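# Unload three sand cores from mould onto plywood boards

## Task

Remove three sand cores from the mould: the elongated core with the rounded nose, plus the two upright bladed cores sitting in the mould half on the robot's right side. Set all three down on the plywood boards next to the mould and release them. The remaining two cores must stay upright in the mould.

## Robot and tools

Robot: two six-joint arms with parallel grippers, left_arm and right_arm. The left arm sits on the +y side. Arm names do not match image sides. The left base is at about (-0.041, +0.329, +0.029) m and the right base at about (-0.052, -0.233, +0.005) m, both turned only slightly about z. A camera stand is fixed behind the arms.

Frame: every pose, velocity and target in a result uses the scene frame. Its origin is at table-top height, halfway between the nominal bases. +x points out over the table, +z points up. Printed hand positions and orientations may be off by a few centimetres, more at long reach.

Joint order per arm, always: waist, shoulder, elbow, wrist pitch, wrist yaw, wrist roll. Stated ranges in radians: waist -2.618 to 3.054, shoulder 0.000 to 3.142, elbow 0.000 to 3.142, wrist pitch -1.571 to 1.571, wrist yaw -1.571 to 1.571, wrist roll -2.094 to 2.094. True ends may differ by up to 0.059 rad. A target more than 0.059 rad beyond a stated end, and further out than the current angle, is refused. A target past the real end is clipped, and the result may then say "joint sent to its limit".

Gripper: fingers point along its +z, open and close along its y. end_effector_position is the midpoint between the pads, about 1 cm behind the tips. Opening is a command on a -1 (closed) to +1 (fully open) scale. The pad gap in Joint positions is in metres, 0.094 when fully open. grip_measured uses the same -1..+1 scale. Grip force rises sharply once the command goes below the touch reading. To release, command well above grip_measured.

Row layout (all moving tools): one flat list of 14 numbers covering both arms. First come left_arm's 6 joint angles and its opening, then right_arm's 6 angles and its opening. Angles are absolute targets in radians, not offsets. Send every number even if only one arm moves. To hold an arm or gripper still, resend its current "Joint targets" angles or its current tool command; a 0 opening is a real command.

execute_actions(actions, cameras): actions is a list of actions. Each action is a list of 1 to 15 rows, each row covering one 1/30 s step. A short action repeats its last row to fill 15 steps. Each joint's target is kept within a lead of its measured angle: 0.339 rad for waist, shoulder and elbow, 2.2 rad for the wrist joints. If targets would shift a gripper more than 200 mm, that arm's targets are scaled back. Far targets therefore need several actions. An empty actions list returns full state and images. cameras takes a list of names, ["all"], or []. Names: cam_head_left, cam_head_right, cam_high, cam_low, cam_left_wrist, cam_right_wrist.

move(target, speed, blend, opening_speed, grip_force, blocking, cameras): target is one 14-number row or a list of up to 15 rows, all absolute joint angles. All rows share 10 s. Joints move in sync, so grippers trace curves, and nothing avoids obstacles or the other arm. speed is the peak rad/s of the joint with the farthest to go, 0.01 to 12.57, default 0.5. It takes one value or one per target. blend, in rad, rounds the corners of intermediate targets; 0 stops at each. opening_speed is how fast the opening command changes, in scale units per second, at least 0.2; use it for gentle closing. grip_force caps per-pad force at 10 to 50 N, with one value or one per arm. It persists, and below 50 N closing is slow. With blocking=false the call returns after about 0.5 s and the move keeps running; a new move replaces it. The extra "move:" line reports the ending: done, off_target (resting more than 0.035 rad from a target), moving, held or fault, plus limits=held if steps were withheld.

wait(seconds): 0 to 10 s, arms hold their last commands; a running move continues. stop(): brakes the running move, which needs some room. zoom_image(camera, region): region is [x0, y0, x1, y1] in pixels of that camera's latest image (896x504, origin top-left), at most 504 by 504. read_manual(section): licence texts only. finished_scene(scene): takes the current scene's number and ends the scene for good, so call nothing after it in that reply.

Result lines: end_effector_position and end_effector_quat_wxyz per arm; Joint positions (rad, plus gap in m); Joint velocities ("within noise" when still); Joint targets (the angles now being driven toward); Tool commands; grip_measured; Joint torques (signed toward larger angles, with offsets, and the first three wrapping at ±28 N m); motor temperatures; and step readings for execute_actions calls. "joint command not followed" means the clearance check altered or withheld targets. That check does not keep the grippers apart.

Cautions: don't drop cores or release them while they move. Avoid fast contact, slams and pushing far past a contact. Never let the arms press on each other or a gripper close on the other arm's fingers. Keep the wrist-camera cables off parts, fixtures and the table. Nothing may fall or be left off the table. Long stretched poses or pushing against unreachable poses heat motors. MOTOR HOT appears at 75 °C, and a fault folds the arm at 90 °C. Loose parts may occasionally be nudged. The robot keeps running while you think.

Each tool is called after "Call:" as name([rows], argument=value, ...), one row to a line, values as JSON.

## Session

Call:
execute_actions(actions=[], cameras=["cam_head_left","cam_head_right","cam_low"])

Scene clock: 0.00 s.
left_arm: end_effector_position=(+0.2183, +0.2617, +0.3639) grip_measured=+1.000 end_effector_quat_wxyz=(+0.716, -0.179, +0.614, -0.281) | right_arm: end_effector_position=(+0.2261, -0.1367, +0.3456) grip_measured=+1.000 end_effector_quat_wxyz=(+0.692, +0.062, +0.667, +0.269)
Joint positions: left_arm=[-0.501 0.468 0.452 0.218 -0.426 -0.572 0.094] | right_arm=[0.466 0.596 0.57 0.129 0.137 0.448 0.094]
Joint velocities: within noise
Joint torques (N m): no reading
Motor temperatures (°C): left_arm=[23 32 28 26 22 22 25] | right_arm=[25 34 29 30 21 24 22]
Heat: left arm: 32 °C; right arm: 34 °C.
Joint targets: left_arm=[-0.501 0.468 0.458 0.212 -0.426 -0.572] | right_arm=[0.466 0.596 0.580 0.130 0.137 0.448]
Tool commands: left_gripper/opening=+1.0 right_gripper/opening=+1.0
Images, in order (width x height): cam_head_left 896x504, cam_head_right 896x504, cam_low 896x504.

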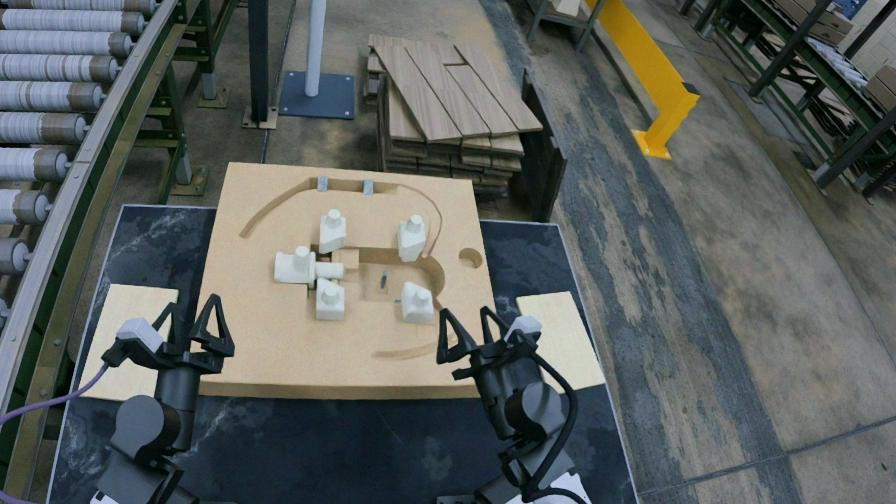

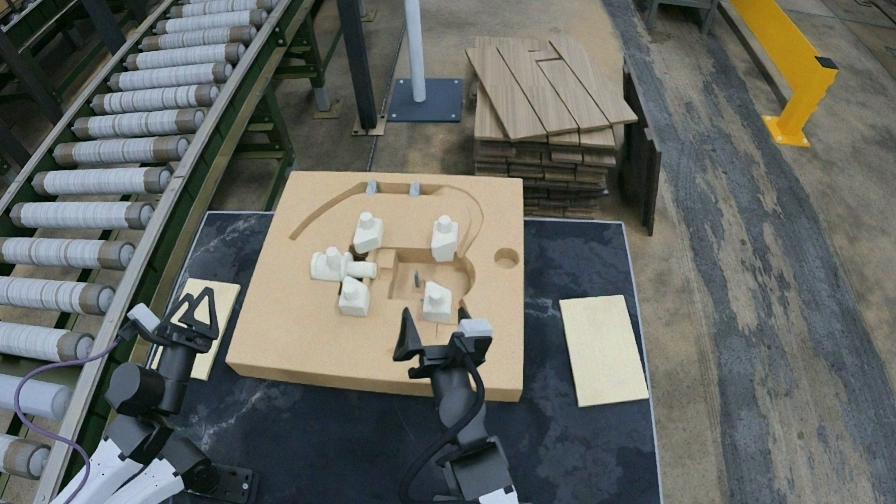

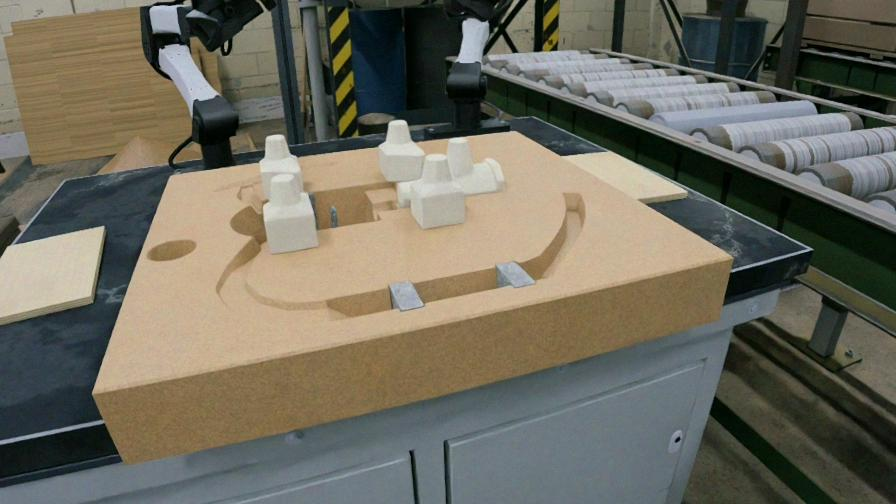

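Call:
move(target=[-0.42,1.9,2.05,-1.05,0,0,1,0.31,1.8,1.8,-0.67,0.198,0.17,1], speed=1.0, cameras=["cam_left_wrist","cam_right_wrist"])

Call:
move(target=[-0.42,1.7,1.95,-1.05,0,0,1,-0.46,1.85,2.05,-1.3,0,-0.46,1], speed=1.0, cameras=["cam_right_wrist"])

Scene clock: 9.30 s.
left_arm: end_effector_position=(+0.4029, +0.1177, +0.2874) grip_measured=+1.000 end_effector_quat_wxyz=(+0.318, +0.202, +0.924, -0.068) | right_arm: end_effector_position=(+0.4531, -0.1303, +0.2759) grip_measured=+1.000 end_effector_quat_wxyz=(+0.435, +0.003, +0.900, +0.012)
Joint positions: left_arm=[-0.425 1.893 2.02 -1.036 -0.015 -0.014 0.094] | right_arm=[0.314 1.793 1.771 -0.663 0.188 0.182 0.094]
Joint torques (N m): left_arm=[0.39 -8.55 10.59 1.45 0.23 0.11] | right_arm=[-0.08 -9.61 8.7 1.56 0.17 -0.2]
Heat: left arm: 32 °C; right arm: 34 °C.
Joint targets: left_arm=[-0.420 1.900 2.050 -1.050 0.000 0.000] | right_arm=[0.310 1.800 1.800 -0.670 0.198 0.170]
move: done
Images, in order (width x height): cam_left_wrist 896x504, cam_right_wrist 896x504.

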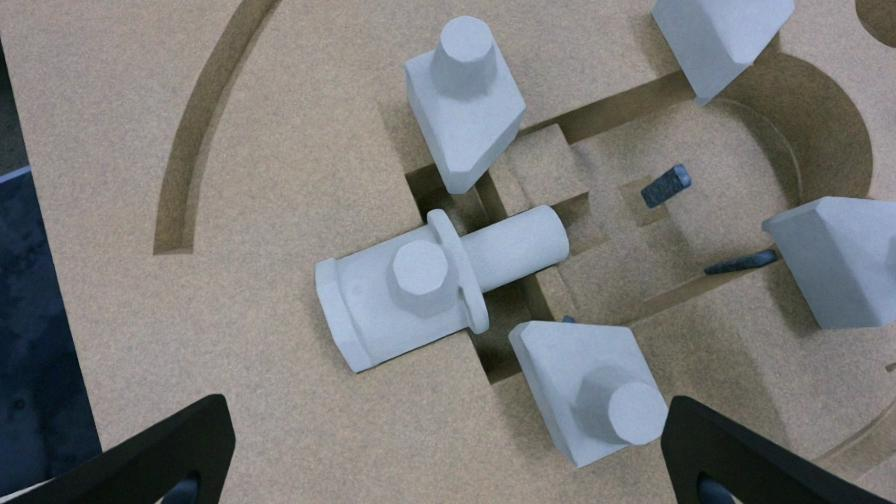

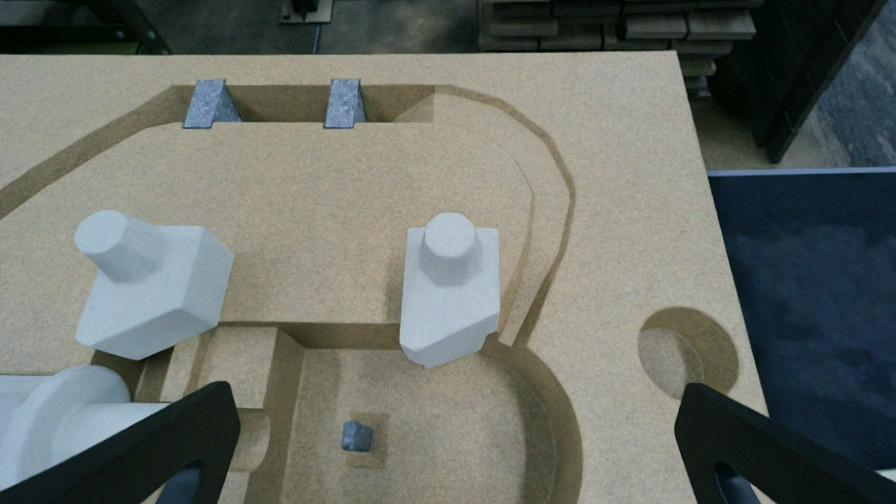

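Scene clock: 11.00 s.
left_arm: end_effector_position=(+0.3710, +0.1330, +0.3455) grip_measured=+1.000 end_effector_quat_wxyz=(+0.372, +0.197, +0.904, -0.080) | right_arm: end_effector_position=(+0.3220, -0.4474, +0.2576) grip_measured=+1.000 end_effector_quat_wxyz=(+0.204, +0.035, +0.972, -0.114)
Joint positions: left_arm=[-0.425 1.719 1.968 -1.04 -0.015 -0.013 0.094] | right_arm=[-0.465 1.834 2.024 -1.29 0.014 -0.447 0.094]
Joint torques (N m): left_arm=[0.35 -9.2 6.02 1.62 0.23 0.13] | right_arm=[0.76 -8.08 7.87 1.06 -0.14 -0.17]
Heat: left arm: 33 °C; right arm: 34 °C.
Joint targets: left_arm=[-0.420 1.700 1.950 -1.050 0.000 0.000] | right_arm=[-0.460 1.850 2.050 -1.300 0.000 -0.460]
move: done
Images, in order (width x height): cam_right_wrist 896x504.

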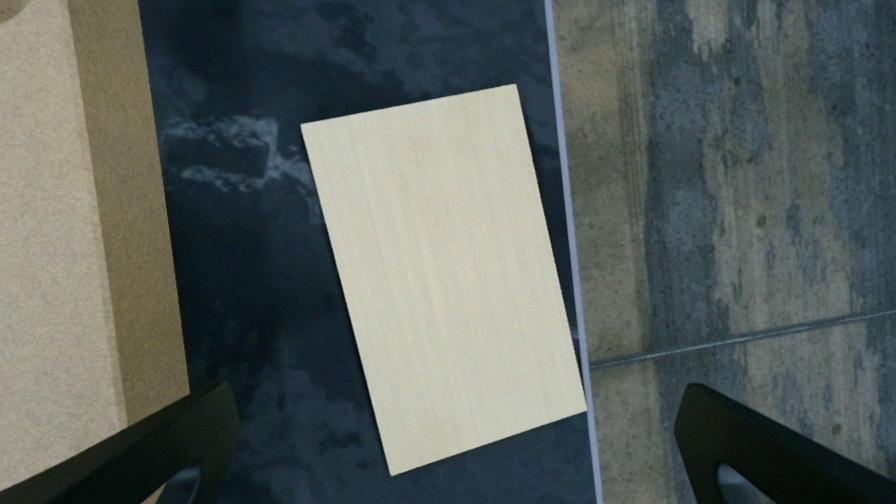

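Call:
move([
  [-0.42,1.7,1.95,-1.05,0,0,1,0.31,1.8,1.8,-0.67,0.198,0.2,0.7],
  [-0.42,1.7,1.95,-1.05,0,0,1,0.264,2.12,2.087,-0.62,0.155,0.174,0.7],
  [-0.42,1.7,1.95,-1.05,0,0,1,0.264,2.12,1.9,-0.47,0.155,0.174,0.7],
  [-0.42,1.7,1.95,-1.05,0,0,1,0.264,2.195,1.765,-0.315,0.155,0.174,0.7],
], speed=[1.0,0.6,0.35,0.25], blend=[0.05,0.03,0.03,0], grip_force=45, cameras=["cam_right_wrist","cam_low"])

Scene clock: 35.67 s.
left_arm: end_effector_position=(+0.3710, +0.1330, +0.3455) grip_measured=+1.000 end_effector_quat_wxyz=(+0.372, +0.197, +0.904, -0.080) | right_arm: end_effector_position=(+0.5401, -0.1314, +0.1235) grip_measured=+0.702 end_effector_quat_wxyz=(+0.404, +0.009, +0.915, +0.001)
Joint positions: left_arm=[-0.425 1.719 1.968 -1.04 -0.015 -0.013 0.094] | right_arm=[0.268 2.183 1.77 -0.338 0.167 0.167 0.08]
Joint torques (N m): left_arm=[0.39 -9.18 6 1.6 0.22 0.14] | right_arm=[0.05 -12.9 6.32 1.79 -0.05 0.02]
Motor temperatures (°C): left_arm=[23 38 31 30 22 22 25] | right_arm=[25 36 34 32 21 24 22]
Heat: left arm: 38 °C; right arm: 36 °C.
Joint targets: left_arm=[-0.420 1.700 1.950 -1.050 0.000 0.000] | right_arm=[0.264 2.195 1.765 -0.315 0.155 0.174]
grip_force (N): 45, 45
move: done
Images, in order (width x height): cam_low 896x504, cam_right_wrist 896x504.

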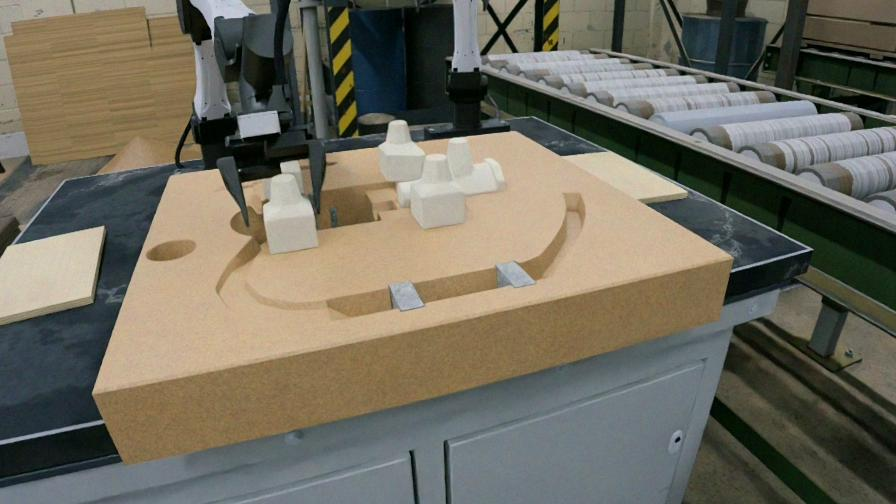

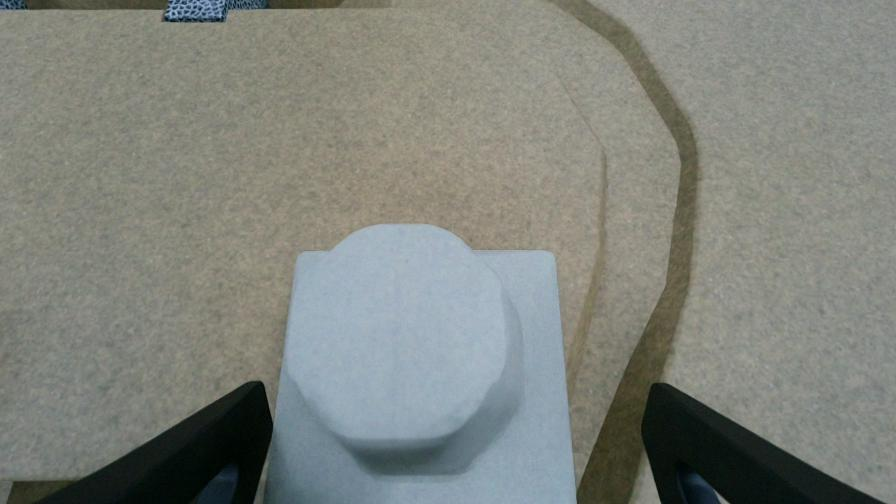

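Call:
move([
  [-0.42,1.7,1.95,-1.05,0,0,1,0.274,2.195,1.765,-0.315,0.155,0.174,0.7],
  [-0.42,1.7,1.95,-1.05,0,0,1,0.274,2.195,1.765,-0.315,0.155,0.174,-0.1],
  [-0.42,1.7,1.95,-1.05,0,0,1,0.272,2.18,1.9,-0.45,0.155,0.17,-0.1],
  [-0.42,1.7,1.95,-1.05,0,0,1,0.272,2.17,2.087,-0.62,0.155,0.17,-0.1],
  [-0.42,1.7,1.95,-1.05,0,0,1,0.31,1.8,1.8,-0.67,0.198,0.2,-0.1],
], speed=[0.1,0.1,0.2,0.25,0.4], blend=[0,0,0.03,0.03,0], cameras=["cam_right_wrist","cam_low"])

Scene clock: 45.33 s.
left_arm: end_effector_position=(+0.3710, +0.1330, +0.3455) grip_measured=+1.000 end_effector_quat_wxyz=(+0.372, +0.197, +0.904, -0.080) | right_arm: end_effector_position=(+0.4556, -0.1334, +0.2453) grip_measured=+0.158 end_effector_quat_wxyz=(+0.392, +0.003, +0.920, +0.003)
Joint positions: left_arm=[-0.425 1.719 1.968 -1.04 -0.015 -0.013 0.094] | right_arm=[0.305 1.854 1.797 -0.724 0.18 0.186 0.054]
Joint torques (N m): left_arm=[0.42 -9.25 6.02 1.63 0.22 0.15] | right_arm=[0.91 -16.36 7.04 2.04 0.28 0.1]
Heat: left arm: 39 °C; right arm: 39 °C.
Joint targets: left_arm=[-0.420 1.700 1.950 -1.050 0.000 0.000] | right_arm=[0.310 1.800 1.800 -0.670 0.198 0.200]
grip_force (N): 45, 45
move: off_target (right_arm); right_arm: the shoulder is farthest, 0.054 rad from its target
Images, in order (width x height): cam_low 896x504, cam_right_wrist 896x504.

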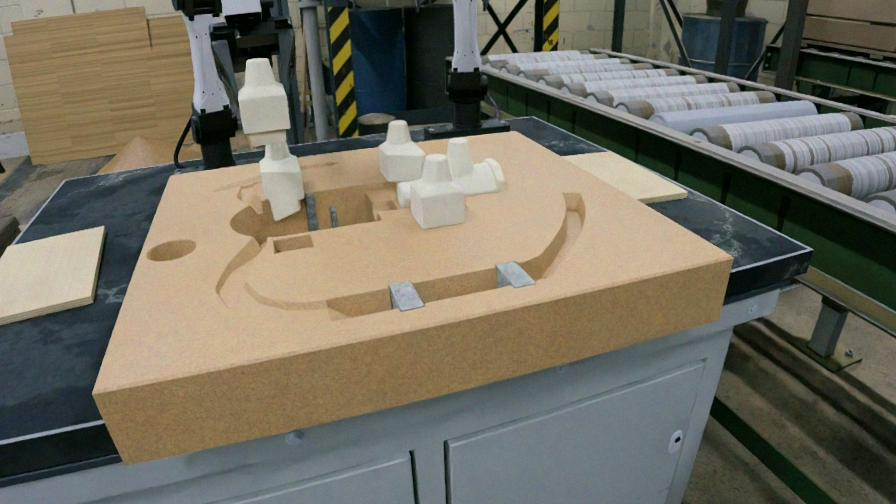

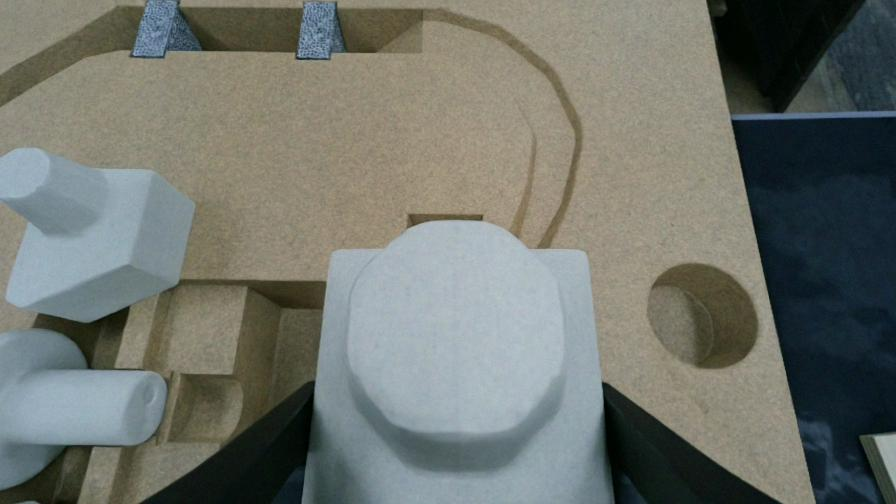

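Call:
move([
  [-0.42,1.7,1.95,-1.05,0,0,1,-0.463,1.8,1.8,-0.67,0,-0.2,-0.1],
  [-0.42,1.7,1.95,-1.05,0,0,1,-0.463,2.15,2.08,-1.22,0,-0.52,-0.1],
  [-0.42,1.7,1.95,-1.05,0,0,1,-0.463,2.29,2.1,-1.24,0,-0.52,-0.1],
], speed=[0.6,0.5,0.15], blend=[0.05,0.02,0], cameras=["cam_right_wrist","cam_low"])

Call:
zoom_image(camera="cam_low", region=[0, 80, 240, 300])

Scene clock: 56.67 s.
left_arm: end_effector_position=(+0.3710, +0.1330, +0.3455) grip_measured=+1.000 end_effector_quat_wxyz=(+0.372, +0.197, +0.904, -0.080) | right_arm: end_effector_position=(+0.3578, -0.4687, +0.0748) grip_measured=+0.158 end_effector_quat_wxyz=(+0.044, +0.006, +0.999, -0.031)
Joint positions: left_arm=[-0.425 1.719 1.968 -1.04 -0.015 -0.013 0.094] | right_arm=[-0.468 2.288 2.063 -1.239 0.011 -0.507 0.054]
Joint torques (N m): left_arm=[0.46 -9.22 6.05 1.63 0.22 0.11] | right_arm=[0.57 -13.81 8.69 0.48 -0.17 -0.21]
Motor temperatures (°C): left_arm=[23 40 31 31 22 22 25] | right_arm=[25 44 36 36 21 24 23]
Heat: left arm: 40 °C; right arm: 44 °C.
Joint targets: left_arm=[-0.420 1.700 1.950 -1.050 0.000 0.000] | right_arm=[-0.463 2.290 2.100 -1.240 0.000 -0.520]
grip_force (N): 45, 45
move: off_target (right_arm); right_arm: the elbow is farthest, 0.037 rad from its target
Images, in order (width x height): cam_low 896x504, cam_right_wrist 896x504.

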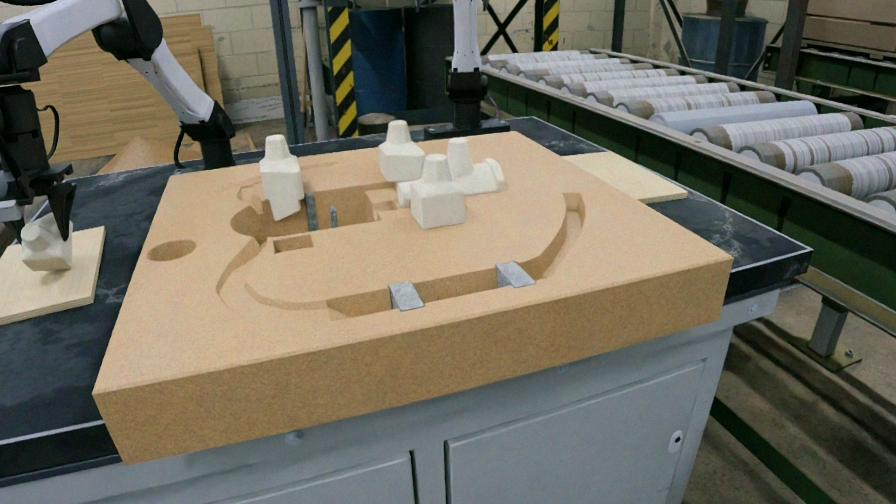

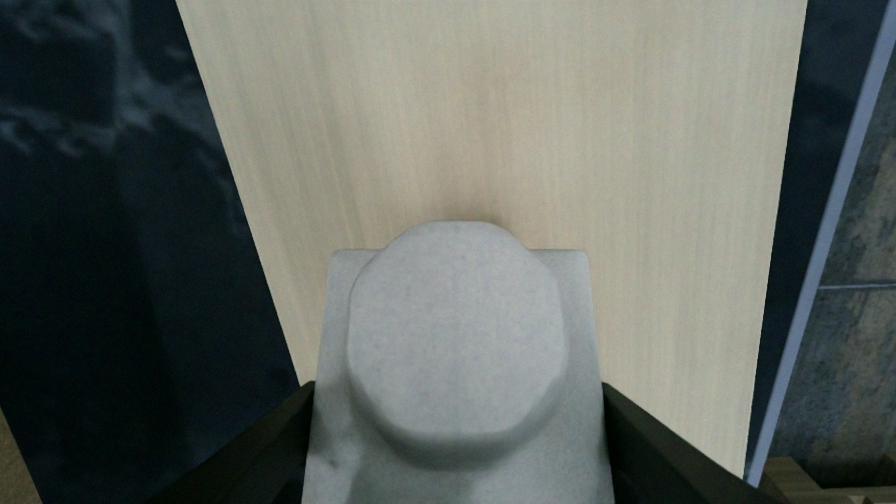

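Scaled by 2.100 from the camera's 896x504 image, which has a finer 1280x720 frame.

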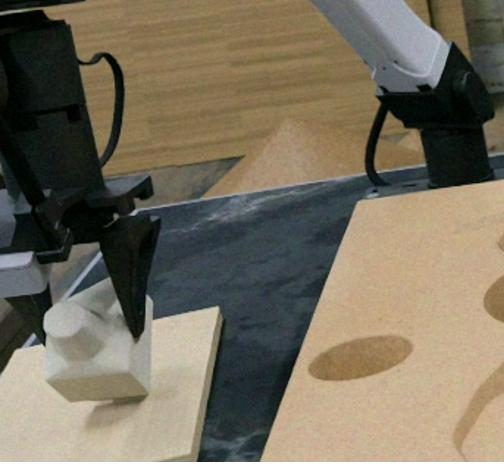

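Call:
move([
  [-0.42,1.7,1.95,-1.05,0,0,1,-0.463,2.31,1.97,-1.12,0,-0.52,0.1],
  [-0.42,1.7,1.95,-1.05,0,0,1,-0.463,2.345,1.925,-1.05,-0.02,-0.52,0.12],
  [-0.42,1.7,1.95,-1.05,0,0,1,-0.455,2.35,1.925,-1.03,-0.04,-0.52,0.14],
], speed=[0.08,0.08,0.06], blend=[0.02,0,0], grip_force=10, cameras=["cam_right_wrist","cam_low"])

Call:
zoom_image(camera="cam_low", region=[0, 80, 240, 300])

Scene clock: 66.17 s.
left_arm: end_effector_position=(+0.3710, +0.1330, +0.3455) grip_measured=+1.000 end_effector_quat_wxyz=(+0.372, +0.197, +0.904, -0.080) | right_arm: end_effector_position=(+0.3994, -0.4723, +0.0505) grip_measured=+0.173 end_effector_quat_wxyz=(+0.126, -0.004, +0.991, -0.038)
Joint positions: left_arm=[-0.425 1.719 1.968 -1.04 -0.015 -0.013 0.094] | right_arm=[-0.457 2.3 1.959 -0.972 -0.058 -0.507 0.055]
Joint torques (N m): left_arm=[0.32 -9.28 6.02 1.62 0.22 0.13] | right_arm=[0.53 -9.18 3.43 0.32 0.09 -0.18]
Heat: left arm: 41 °C; right arm: 45 °C.
Joint targets: left_arm=[-0.420 1.700 1.950 -1.050 0.000 0.000] | right_arm=[-0.455 2.350 1.925 -1.030 -0.040 -0.520]
grip_force (N): 10, 10
move: off_target (right_arm); target 2's new numbers were sent with right_arm's wrist pitch 0.064 rad from that target; target 3's new numbers were sent with right_arm's wrist pitch 0.058 rad from that target; right_arm: the wrist pitch is farthest, 0.058 rad from its target
Images, in order (width x height): cam_low 896x504, cam_right_wrist 896x504.

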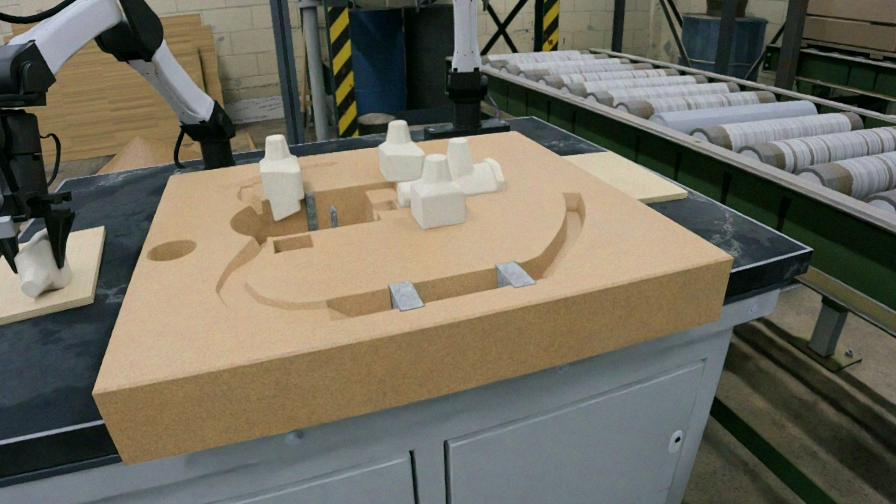

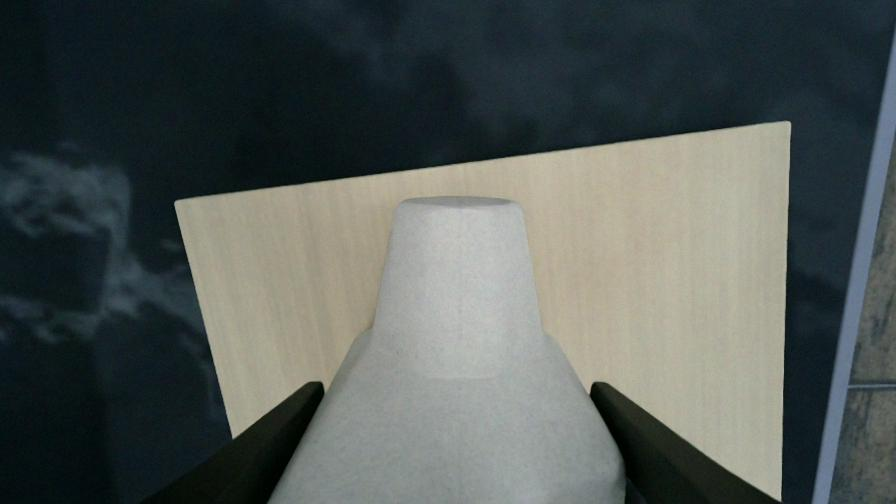

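Scaled by 2.100 from the camera's 896x504 image, which has a finer 1280x720 frame.

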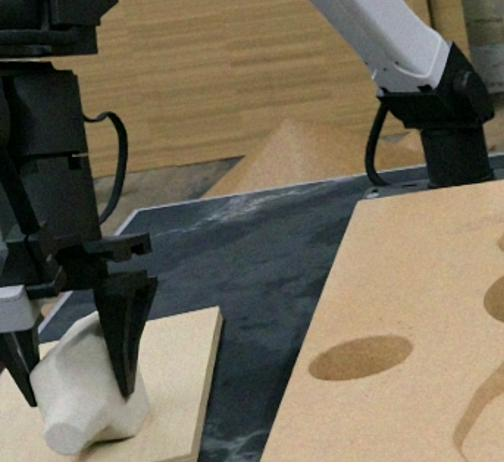

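Call:
move([
  [-0.42,1.7,1.95,-1.05,0,0,1,-0.457,2.315,1.94,-1.0,-0.055,-0.51,0.15],
  [-0.42,1.7,1.95,-1.05,0,0,1,-0.457,2.315,1.94,-1.0,-0.055,-0.51,0.55],
  [-0.42,1.7,1.95,-1.05,0,0,1,-0.457,2.15,2.1,-1.2,-0.055,-0.51,0.7],
  [-0.42,1.7,1.95,-1.05,0,0,1,-0.457,1.85,2.1,-1.4,0,0,0.8],
  [-0.42,1.7,1.95,-1.05,0,0,1,0.25,1.9123,2.1396,-1.427,0.04,0.26,0.8],
], speed=[0.05,0.1,0.3,0.6,0.9], blend=[0,0,0.05,0.05,0], opening_speed=0.4, cameras=["cam_right_wrist","cam_low","cam_head_right"])

Scene clock: 79.57 s.
left_arm: end_effector_position=(+0.3710, +0.1330, +0.3455) grip_measured=+1.000 end_effector_quat_wxyz=(+0.372, +0.197, +0.904, -0.080) | right_arm: end_effector_position=(+0.3617, -0.1522, +0.2476) grip_measured=+0.798 end_effector_quat_wxyz=(+0.181, +0.022, +0.983, +0.027)
Joint positions: left_arm=[-0.425 1.719 1.968 -1.04 -0.015 -0.013 0.094] | right_arm=[0.255 1.9 2.114 -1.417 0.029 0.246 0.084]
Joint torques (N m): left_arm=[0.34 -9.24 6.02 1.6 0.24 0.14] | right_arm=[-0.27 -9.07 7.6 0.87 0.12 0.04]
Heat: left arm: 42 °C; right arm: 46 °C.
Joint targets: left_arm=[-0.420 1.700 1.950 -1.050 0.000 0.000] | right_arm=[0.250 1.912 2.140 -1.427 0.040 0.260]
grip_force (N): 10, 10
move: done; blend cut to 0 rad at target 3, 0 rad at target 4
Images, in order (width x height): cam_head_right 896x504, cam_low 896x504, cam_right_wrist 896x504.

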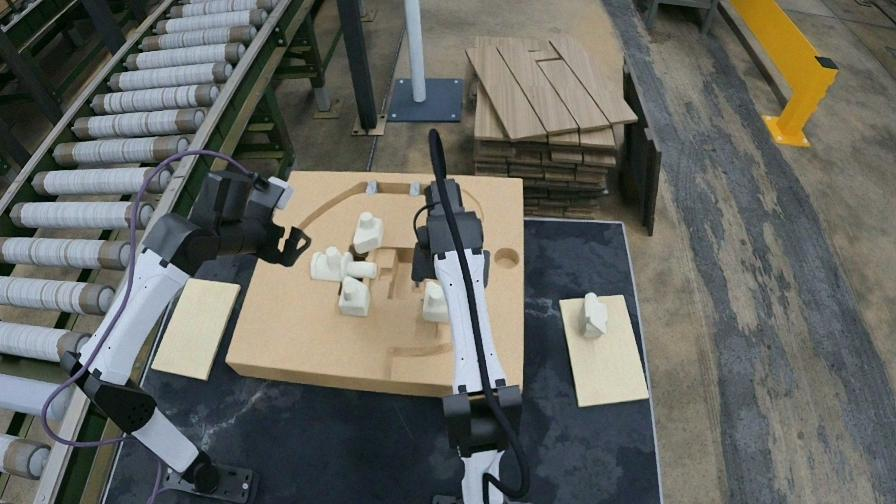

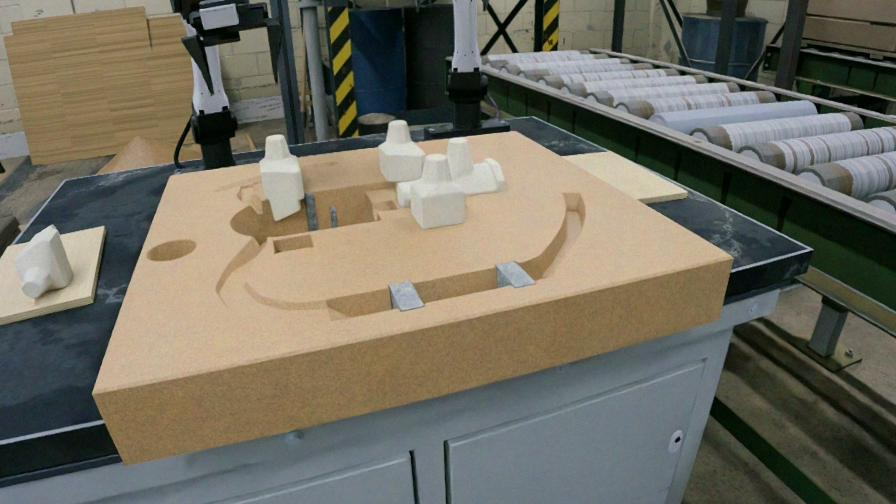

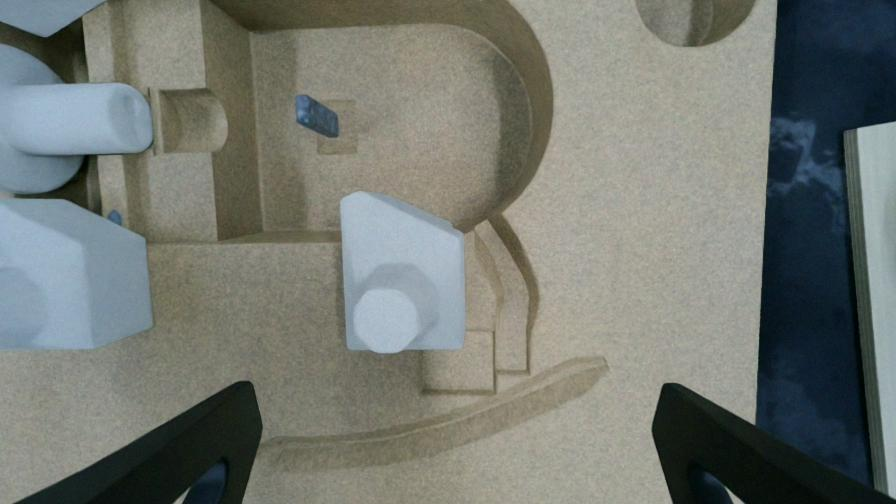

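Call:
move([
  [-0.42,1.7,1.95,-1.05,0,0,1,0.411,1.535,1.31,-0.525,0.2615,0.29,0.75],
  [-0.42,1.7,1.95,-1.05,0,0,1,0.411,1.55,1.145,-0.345,0.2615,0.29,0.75],
  [-0.42,1.7,1.95,-1.05,0,0,1,0.411,1.588,1.015,-0.18,0.2615,0.29,0.75],
], speed=[0.7,0.3,0.25], blend=[0.02,0.02,0], grip_force=45, cameras=["cam_right_wrist","cam_low"])

Scene clock: 111.30 s.
left_arm: end_effector_position=(+0.3710, +0.1330, +0.3455) grip_measured=+1.000 end_effector_quat_wxyz=(+0.372, +0.197, +0.904, -0.080) | right_arm: end_effector_position=(+0.3735, -0.1211, +0.1370) grip_measured=+0.752 end_effector_quat_wxyz=(+0.408, +0.012, +0.913, +0.012)
Joint positions: left_arm=[-0.425 1.719 1.968 -1.04 -0.015 -0.013 0.094] | right_arm=[0.407 1.578 1.021 -0.203 0.252 0.276 0.082]
Joint torques (N m): left_arm=[0.4 -9.18 6.09 1.63 0.25 0.14] | right_arm=[0.77 -6.9 6.06 1.77 0.18 0.09]
Heat: left arm: 44 °C; right arm: 44 °C.
Joint targets: left_arm=[-0.420 1.700 1.950 -1.050 0.000 0.000] | right_arm=[0.411 1.588 1.015 -0.180 0.262 0.290]
grip_force (N): 45, 45
move: done
Images, in order (width x height): cam_low 896x504, cam_right_wrist 896x504.

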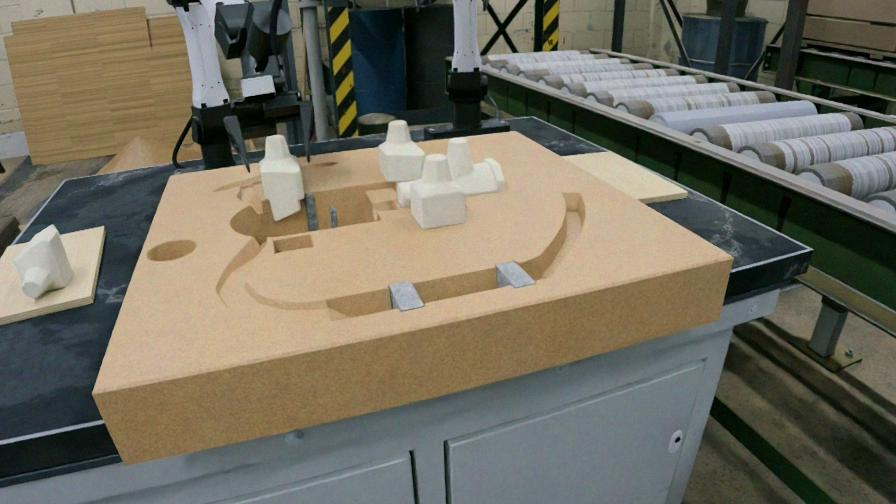

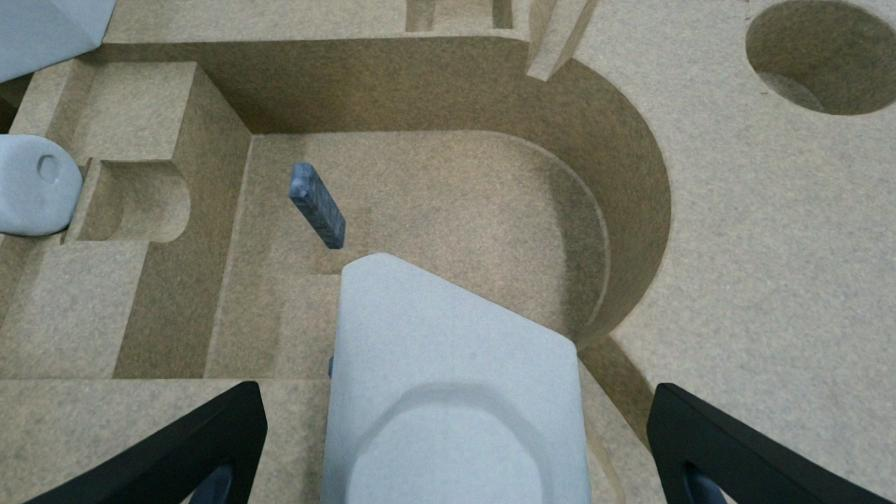

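Call:
move([
  [-0.42,1.7,1.95,-1.05,0,0,1,0.411,1.612,1.015,-0.18,0.2615,0.285,0.75],
  [-0.42,1.7,1.95,-1.05,0,0,1,0.411,1.612,1.015,-0.18,0.2615,0.285,-0.1],
  [-0.42,1.7,1.95,-1.05,0,0,1,0.411,1.57,1.145,-0.345,0.2615,0.28,-0.1],
  [-0.42,1.7,1.95,-1.05,0,0,1,0.411,1.54,1.46,-0.65,0.2615,0.28,-0.1],
], speed=[0.1,0.1,0.2,0.3], blend=[0,0,0.02,0], cameras=["cam_right_wrist","cam_low"])

Scene clock: 119.97 s.
left_arm: end_effector_position=(+0.3710, +0.1330, +0.3455) grip_measured=+1.000 end_effector_quat_wxyz=(+0.372, +0.197, +0.904, -0.080) | right_arm: end_effector_position=(+0.3701, -0.1227, +0.2193) grip_measured=+0.156 end_effector_quat_wxyz=(+0.368, +0.007, +0.930, -0.004)
Joint positions: left_arm=[-0.425 1.719 1.968 -1.04 -0.015 -0.013 0.094] | right_arm=[0.407 1.581 1.418 -0.689 0.254 0.276 0.054]
Joint torques (N m): left_arm=[0.34 -9.18 6.02 1.65 0.24 0.15] | right_arm=[0.7 -12.3 9.78 1.84 0.19 -0.01]
Heat: left arm: 44 °C; right arm: 43 °C.
Joint targets: left_arm=[-0.420 1.700 1.950 -1.050 0.000 0.000] | right_arm=[0.411 1.540 1.460 -0.650 0.261 0.280]
grip_force (N): 45, 45
move: off_target (right_arm); right_arm: the elbow is farthest, 0.042 rad from its target
Images, in order (width x height): cam_low 896x504, cam_right_wrist 896x504.

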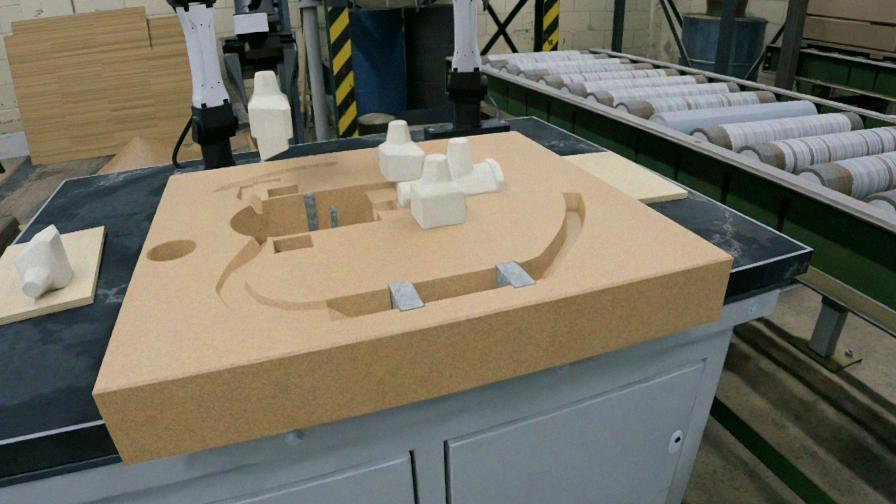

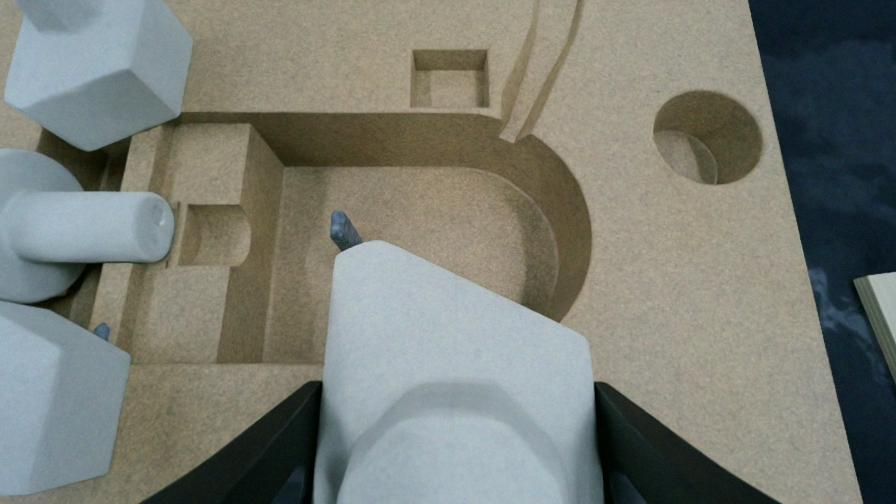

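Call:
move([
  [-0.42,1.7,1.95,-1.05,0,0,1,0.3,1.47,1.55,-0.65,0.15,0.1,-0.1],
  [-0.42,1.7,1.95,-1.05,0,0,1,-0.704,1.5,1.6,-0.75,0,-0.6,-0.1],
  [-0.42,1.7,1.95,-1.05,0,0,1,-0.704,2.06,1.97,-1.18,0,-0.8,-0.1],
  [-0.42,1.7,1.95,-1.05,0,0,1,-0.704,2.145,1.9,-1.09,0,-0.8,-0.1],
], speed=[0.4,0.7,0.5,0.15], blend=[0.05,0.05,0.02,0], cameras=["cam_right_wrist","cam_low","cam_head_right"])

Call:
zoom_image(camera="cam_low", region=[0, 80, 240, 300])

Scene clock: 129.87 s.
left_arm: end_effector_position=(+0.3710, +0.1330, +0.3455) grip_measured=+1.000 end_effector_quat_wxyz=(+0.372, +0.197, +0.904, -0.080) | right_arm: end_effector_position=(+0.2855, -0.5542, +0.0940) grip_measured=+0.156 end_effector_quat_wxyz=(+0.068, -0.014, +0.995, -0.073)
Joint positions: left_arm=[-0.425 1.719 1.968 -1.04 -0.015 -0.013 0.094] | right_arm=[-0.707 2.147 1.895 -1.119 0.011 -0.786 0.054]
Joint torques (N m): left_arm=[0.39 -9.24 6.01 1.62 0.24 0.13] | right_arm=[0.57 -13.16 6.39 0.97 -0.15 -0.16]
Heat: left arm: 44 °C; right arm: 44 °C.
Joint targets: left_arm=[-0.420 1.700 1.950 -1.050 0.000 0.000] | right_arm=[-0.704 2.145 1.900 -1.090 0.000 -0.800]
grip_force (N): 45, 45
move: done
Images, in order (width x height): cam_head_right 896x504, cam_low 896x504, cam_right_wrist 896x504.

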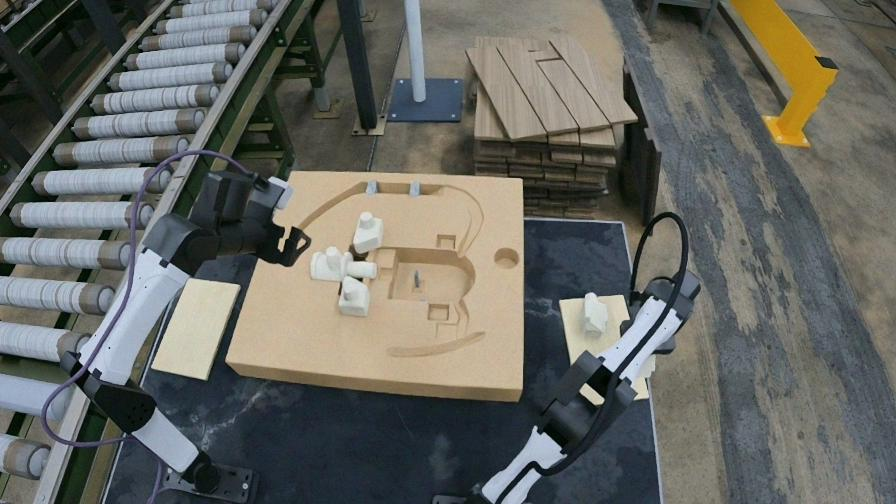

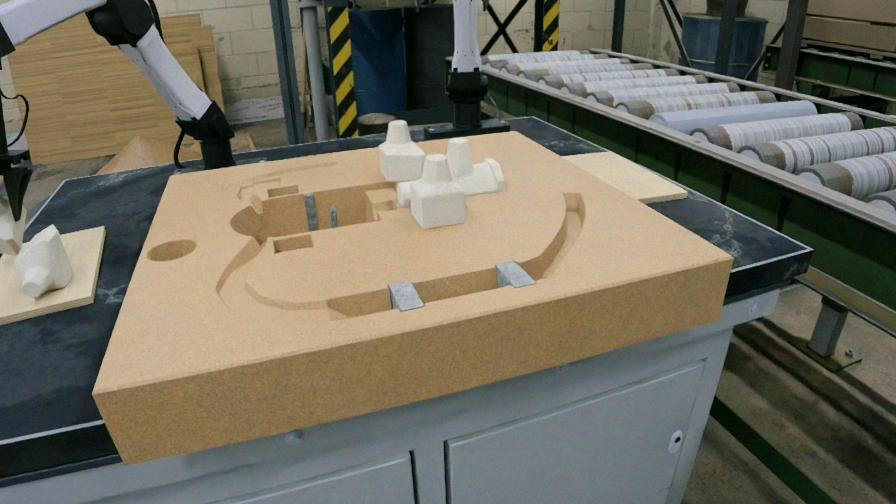

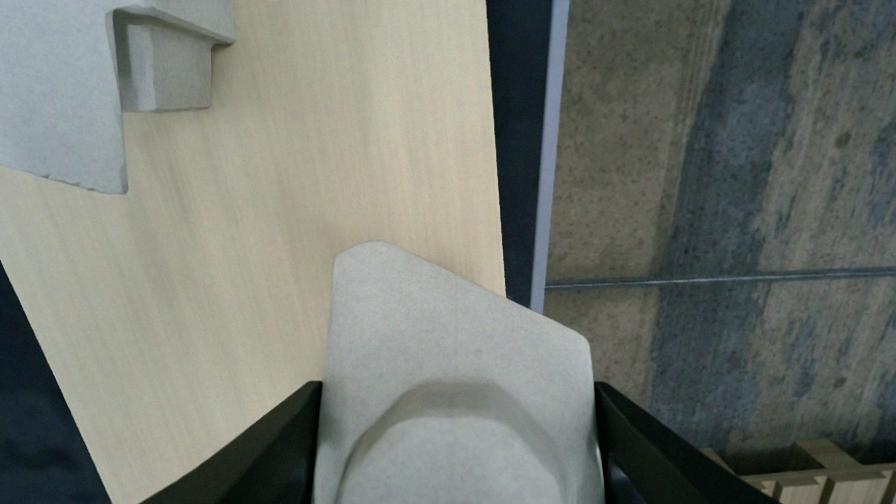

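Scaled by 2.100 from the camera's 896x504 image, which has a finer 1280x720 frame.

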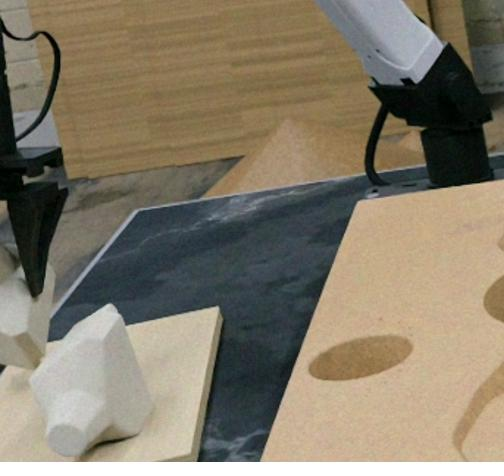

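Call:
move([
  [-0.42,1.7,1.95,-1.05,0,0,1,-0.667,2.145,1.875,-1.09,0,-0.78,-0.1],
  [-0.42,1.7,1.95,-1.05,0,0,1,-0.667,2.145,1.83,-1.09,0,-0.78,-0.1],
  [-0.42,1.7,1.95,-1.05,0,0,1,-0.65,2.2,1.85,-1.08,0,-0.77,0.1],
  [-0.42,1.7,1.95,-1.05,0,0,1,-0.63,2.225,1.8,-1.02,0,-0.75,0.11],
], speed=[0.2,0.1,0.08,0.08], blend=[0.02,0.01,0.01,0], grip_force=10, cameras=["cam_right_wrist","cam_low"])

Call:
zoom_image(camera="cam_low", region=[0, 80, 240, 300])

Scene clock: 143.60 s.
left_arm: end_effector_position=(+0.3710, +0.1330, +0.3455) grip_measured=+1.000 end_effector_quat_wxyz=(+0.372, +0.197, +0.904, -0.080) | right_arm: end_effector_position=(+0.3311, -0.5337, +0.0684) grip_measured=+0.171 end_effector_quat_wxyz=(+0.106, -0.045, +0.990, -0.078)
Joint positions: left_arm=[-0.425 1.719 1.968 -1.04 -0.015 -0.013 0.094] | right_arm=[-0.623 2.181 1.832 -0.96 -0.021 -0.76 0.055]
Joint torques (N m): left_arm=[0.44 -9.18 6.04 1.61 0.24 0.15] | right_arm=[-0.27 -9.02 3.71 0.22 0.14 0.05]
Motor temperatures (°C): left_arm=[23 45 32 34 22 22 25] | right_arm=[25 46 36 33 21 24 23]
Heat: left arm: 45 °C; right arm: 46 °C.
Joint targets: left_arm=[-0.420 1.700 1.950 -1.050 0.000 0.000] | right_arm=[-0.630 2.225 1.800 -1.020 0.000 -0.750]
grip_force (N): 10, 10
move: off_target (right_arm); blend cut to 0.0185 rad at target 1, 0 rad at target 3; target 3's new numbers were sent with right_arm's shoulder 0.052 rad from that target; target 4's new numbers were sent with right_arm's wrist pitch 0.060 rad from that target; right_arm: the wrist pitch is farthest, 0.060 rad from its target
Images, in order (width x height): cam_low 896x504, cam_right_wrist 896x504.

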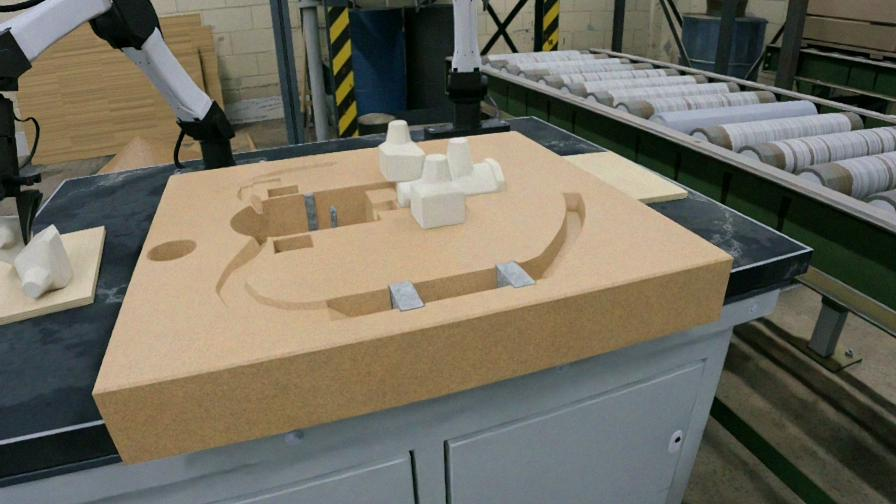

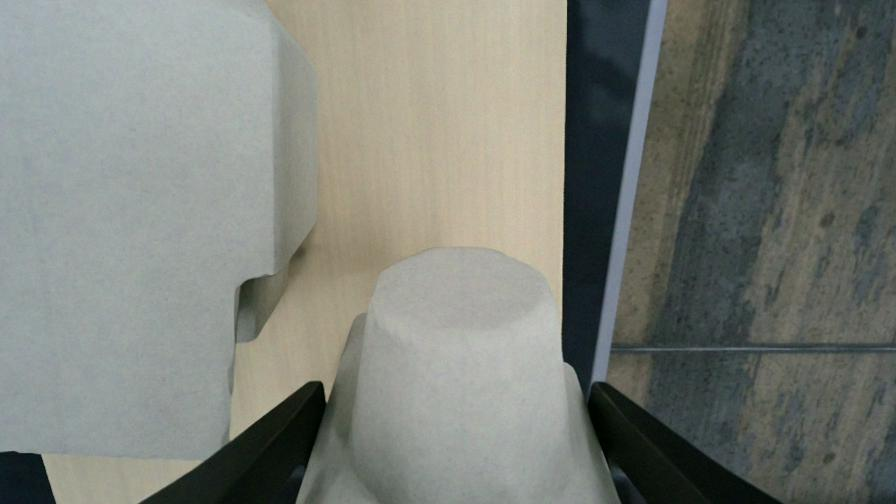

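Scaled by 2.100 from the camera's 896x504 image, which has a finer 1280x720 frame.

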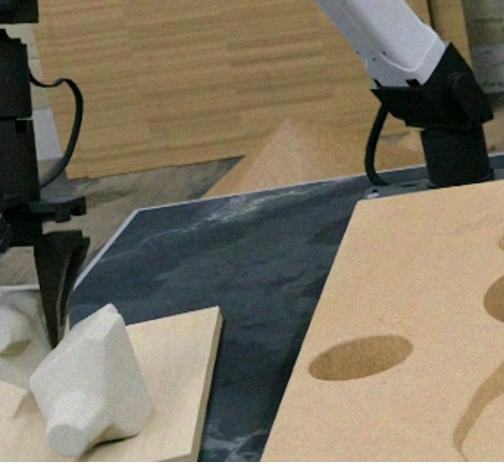

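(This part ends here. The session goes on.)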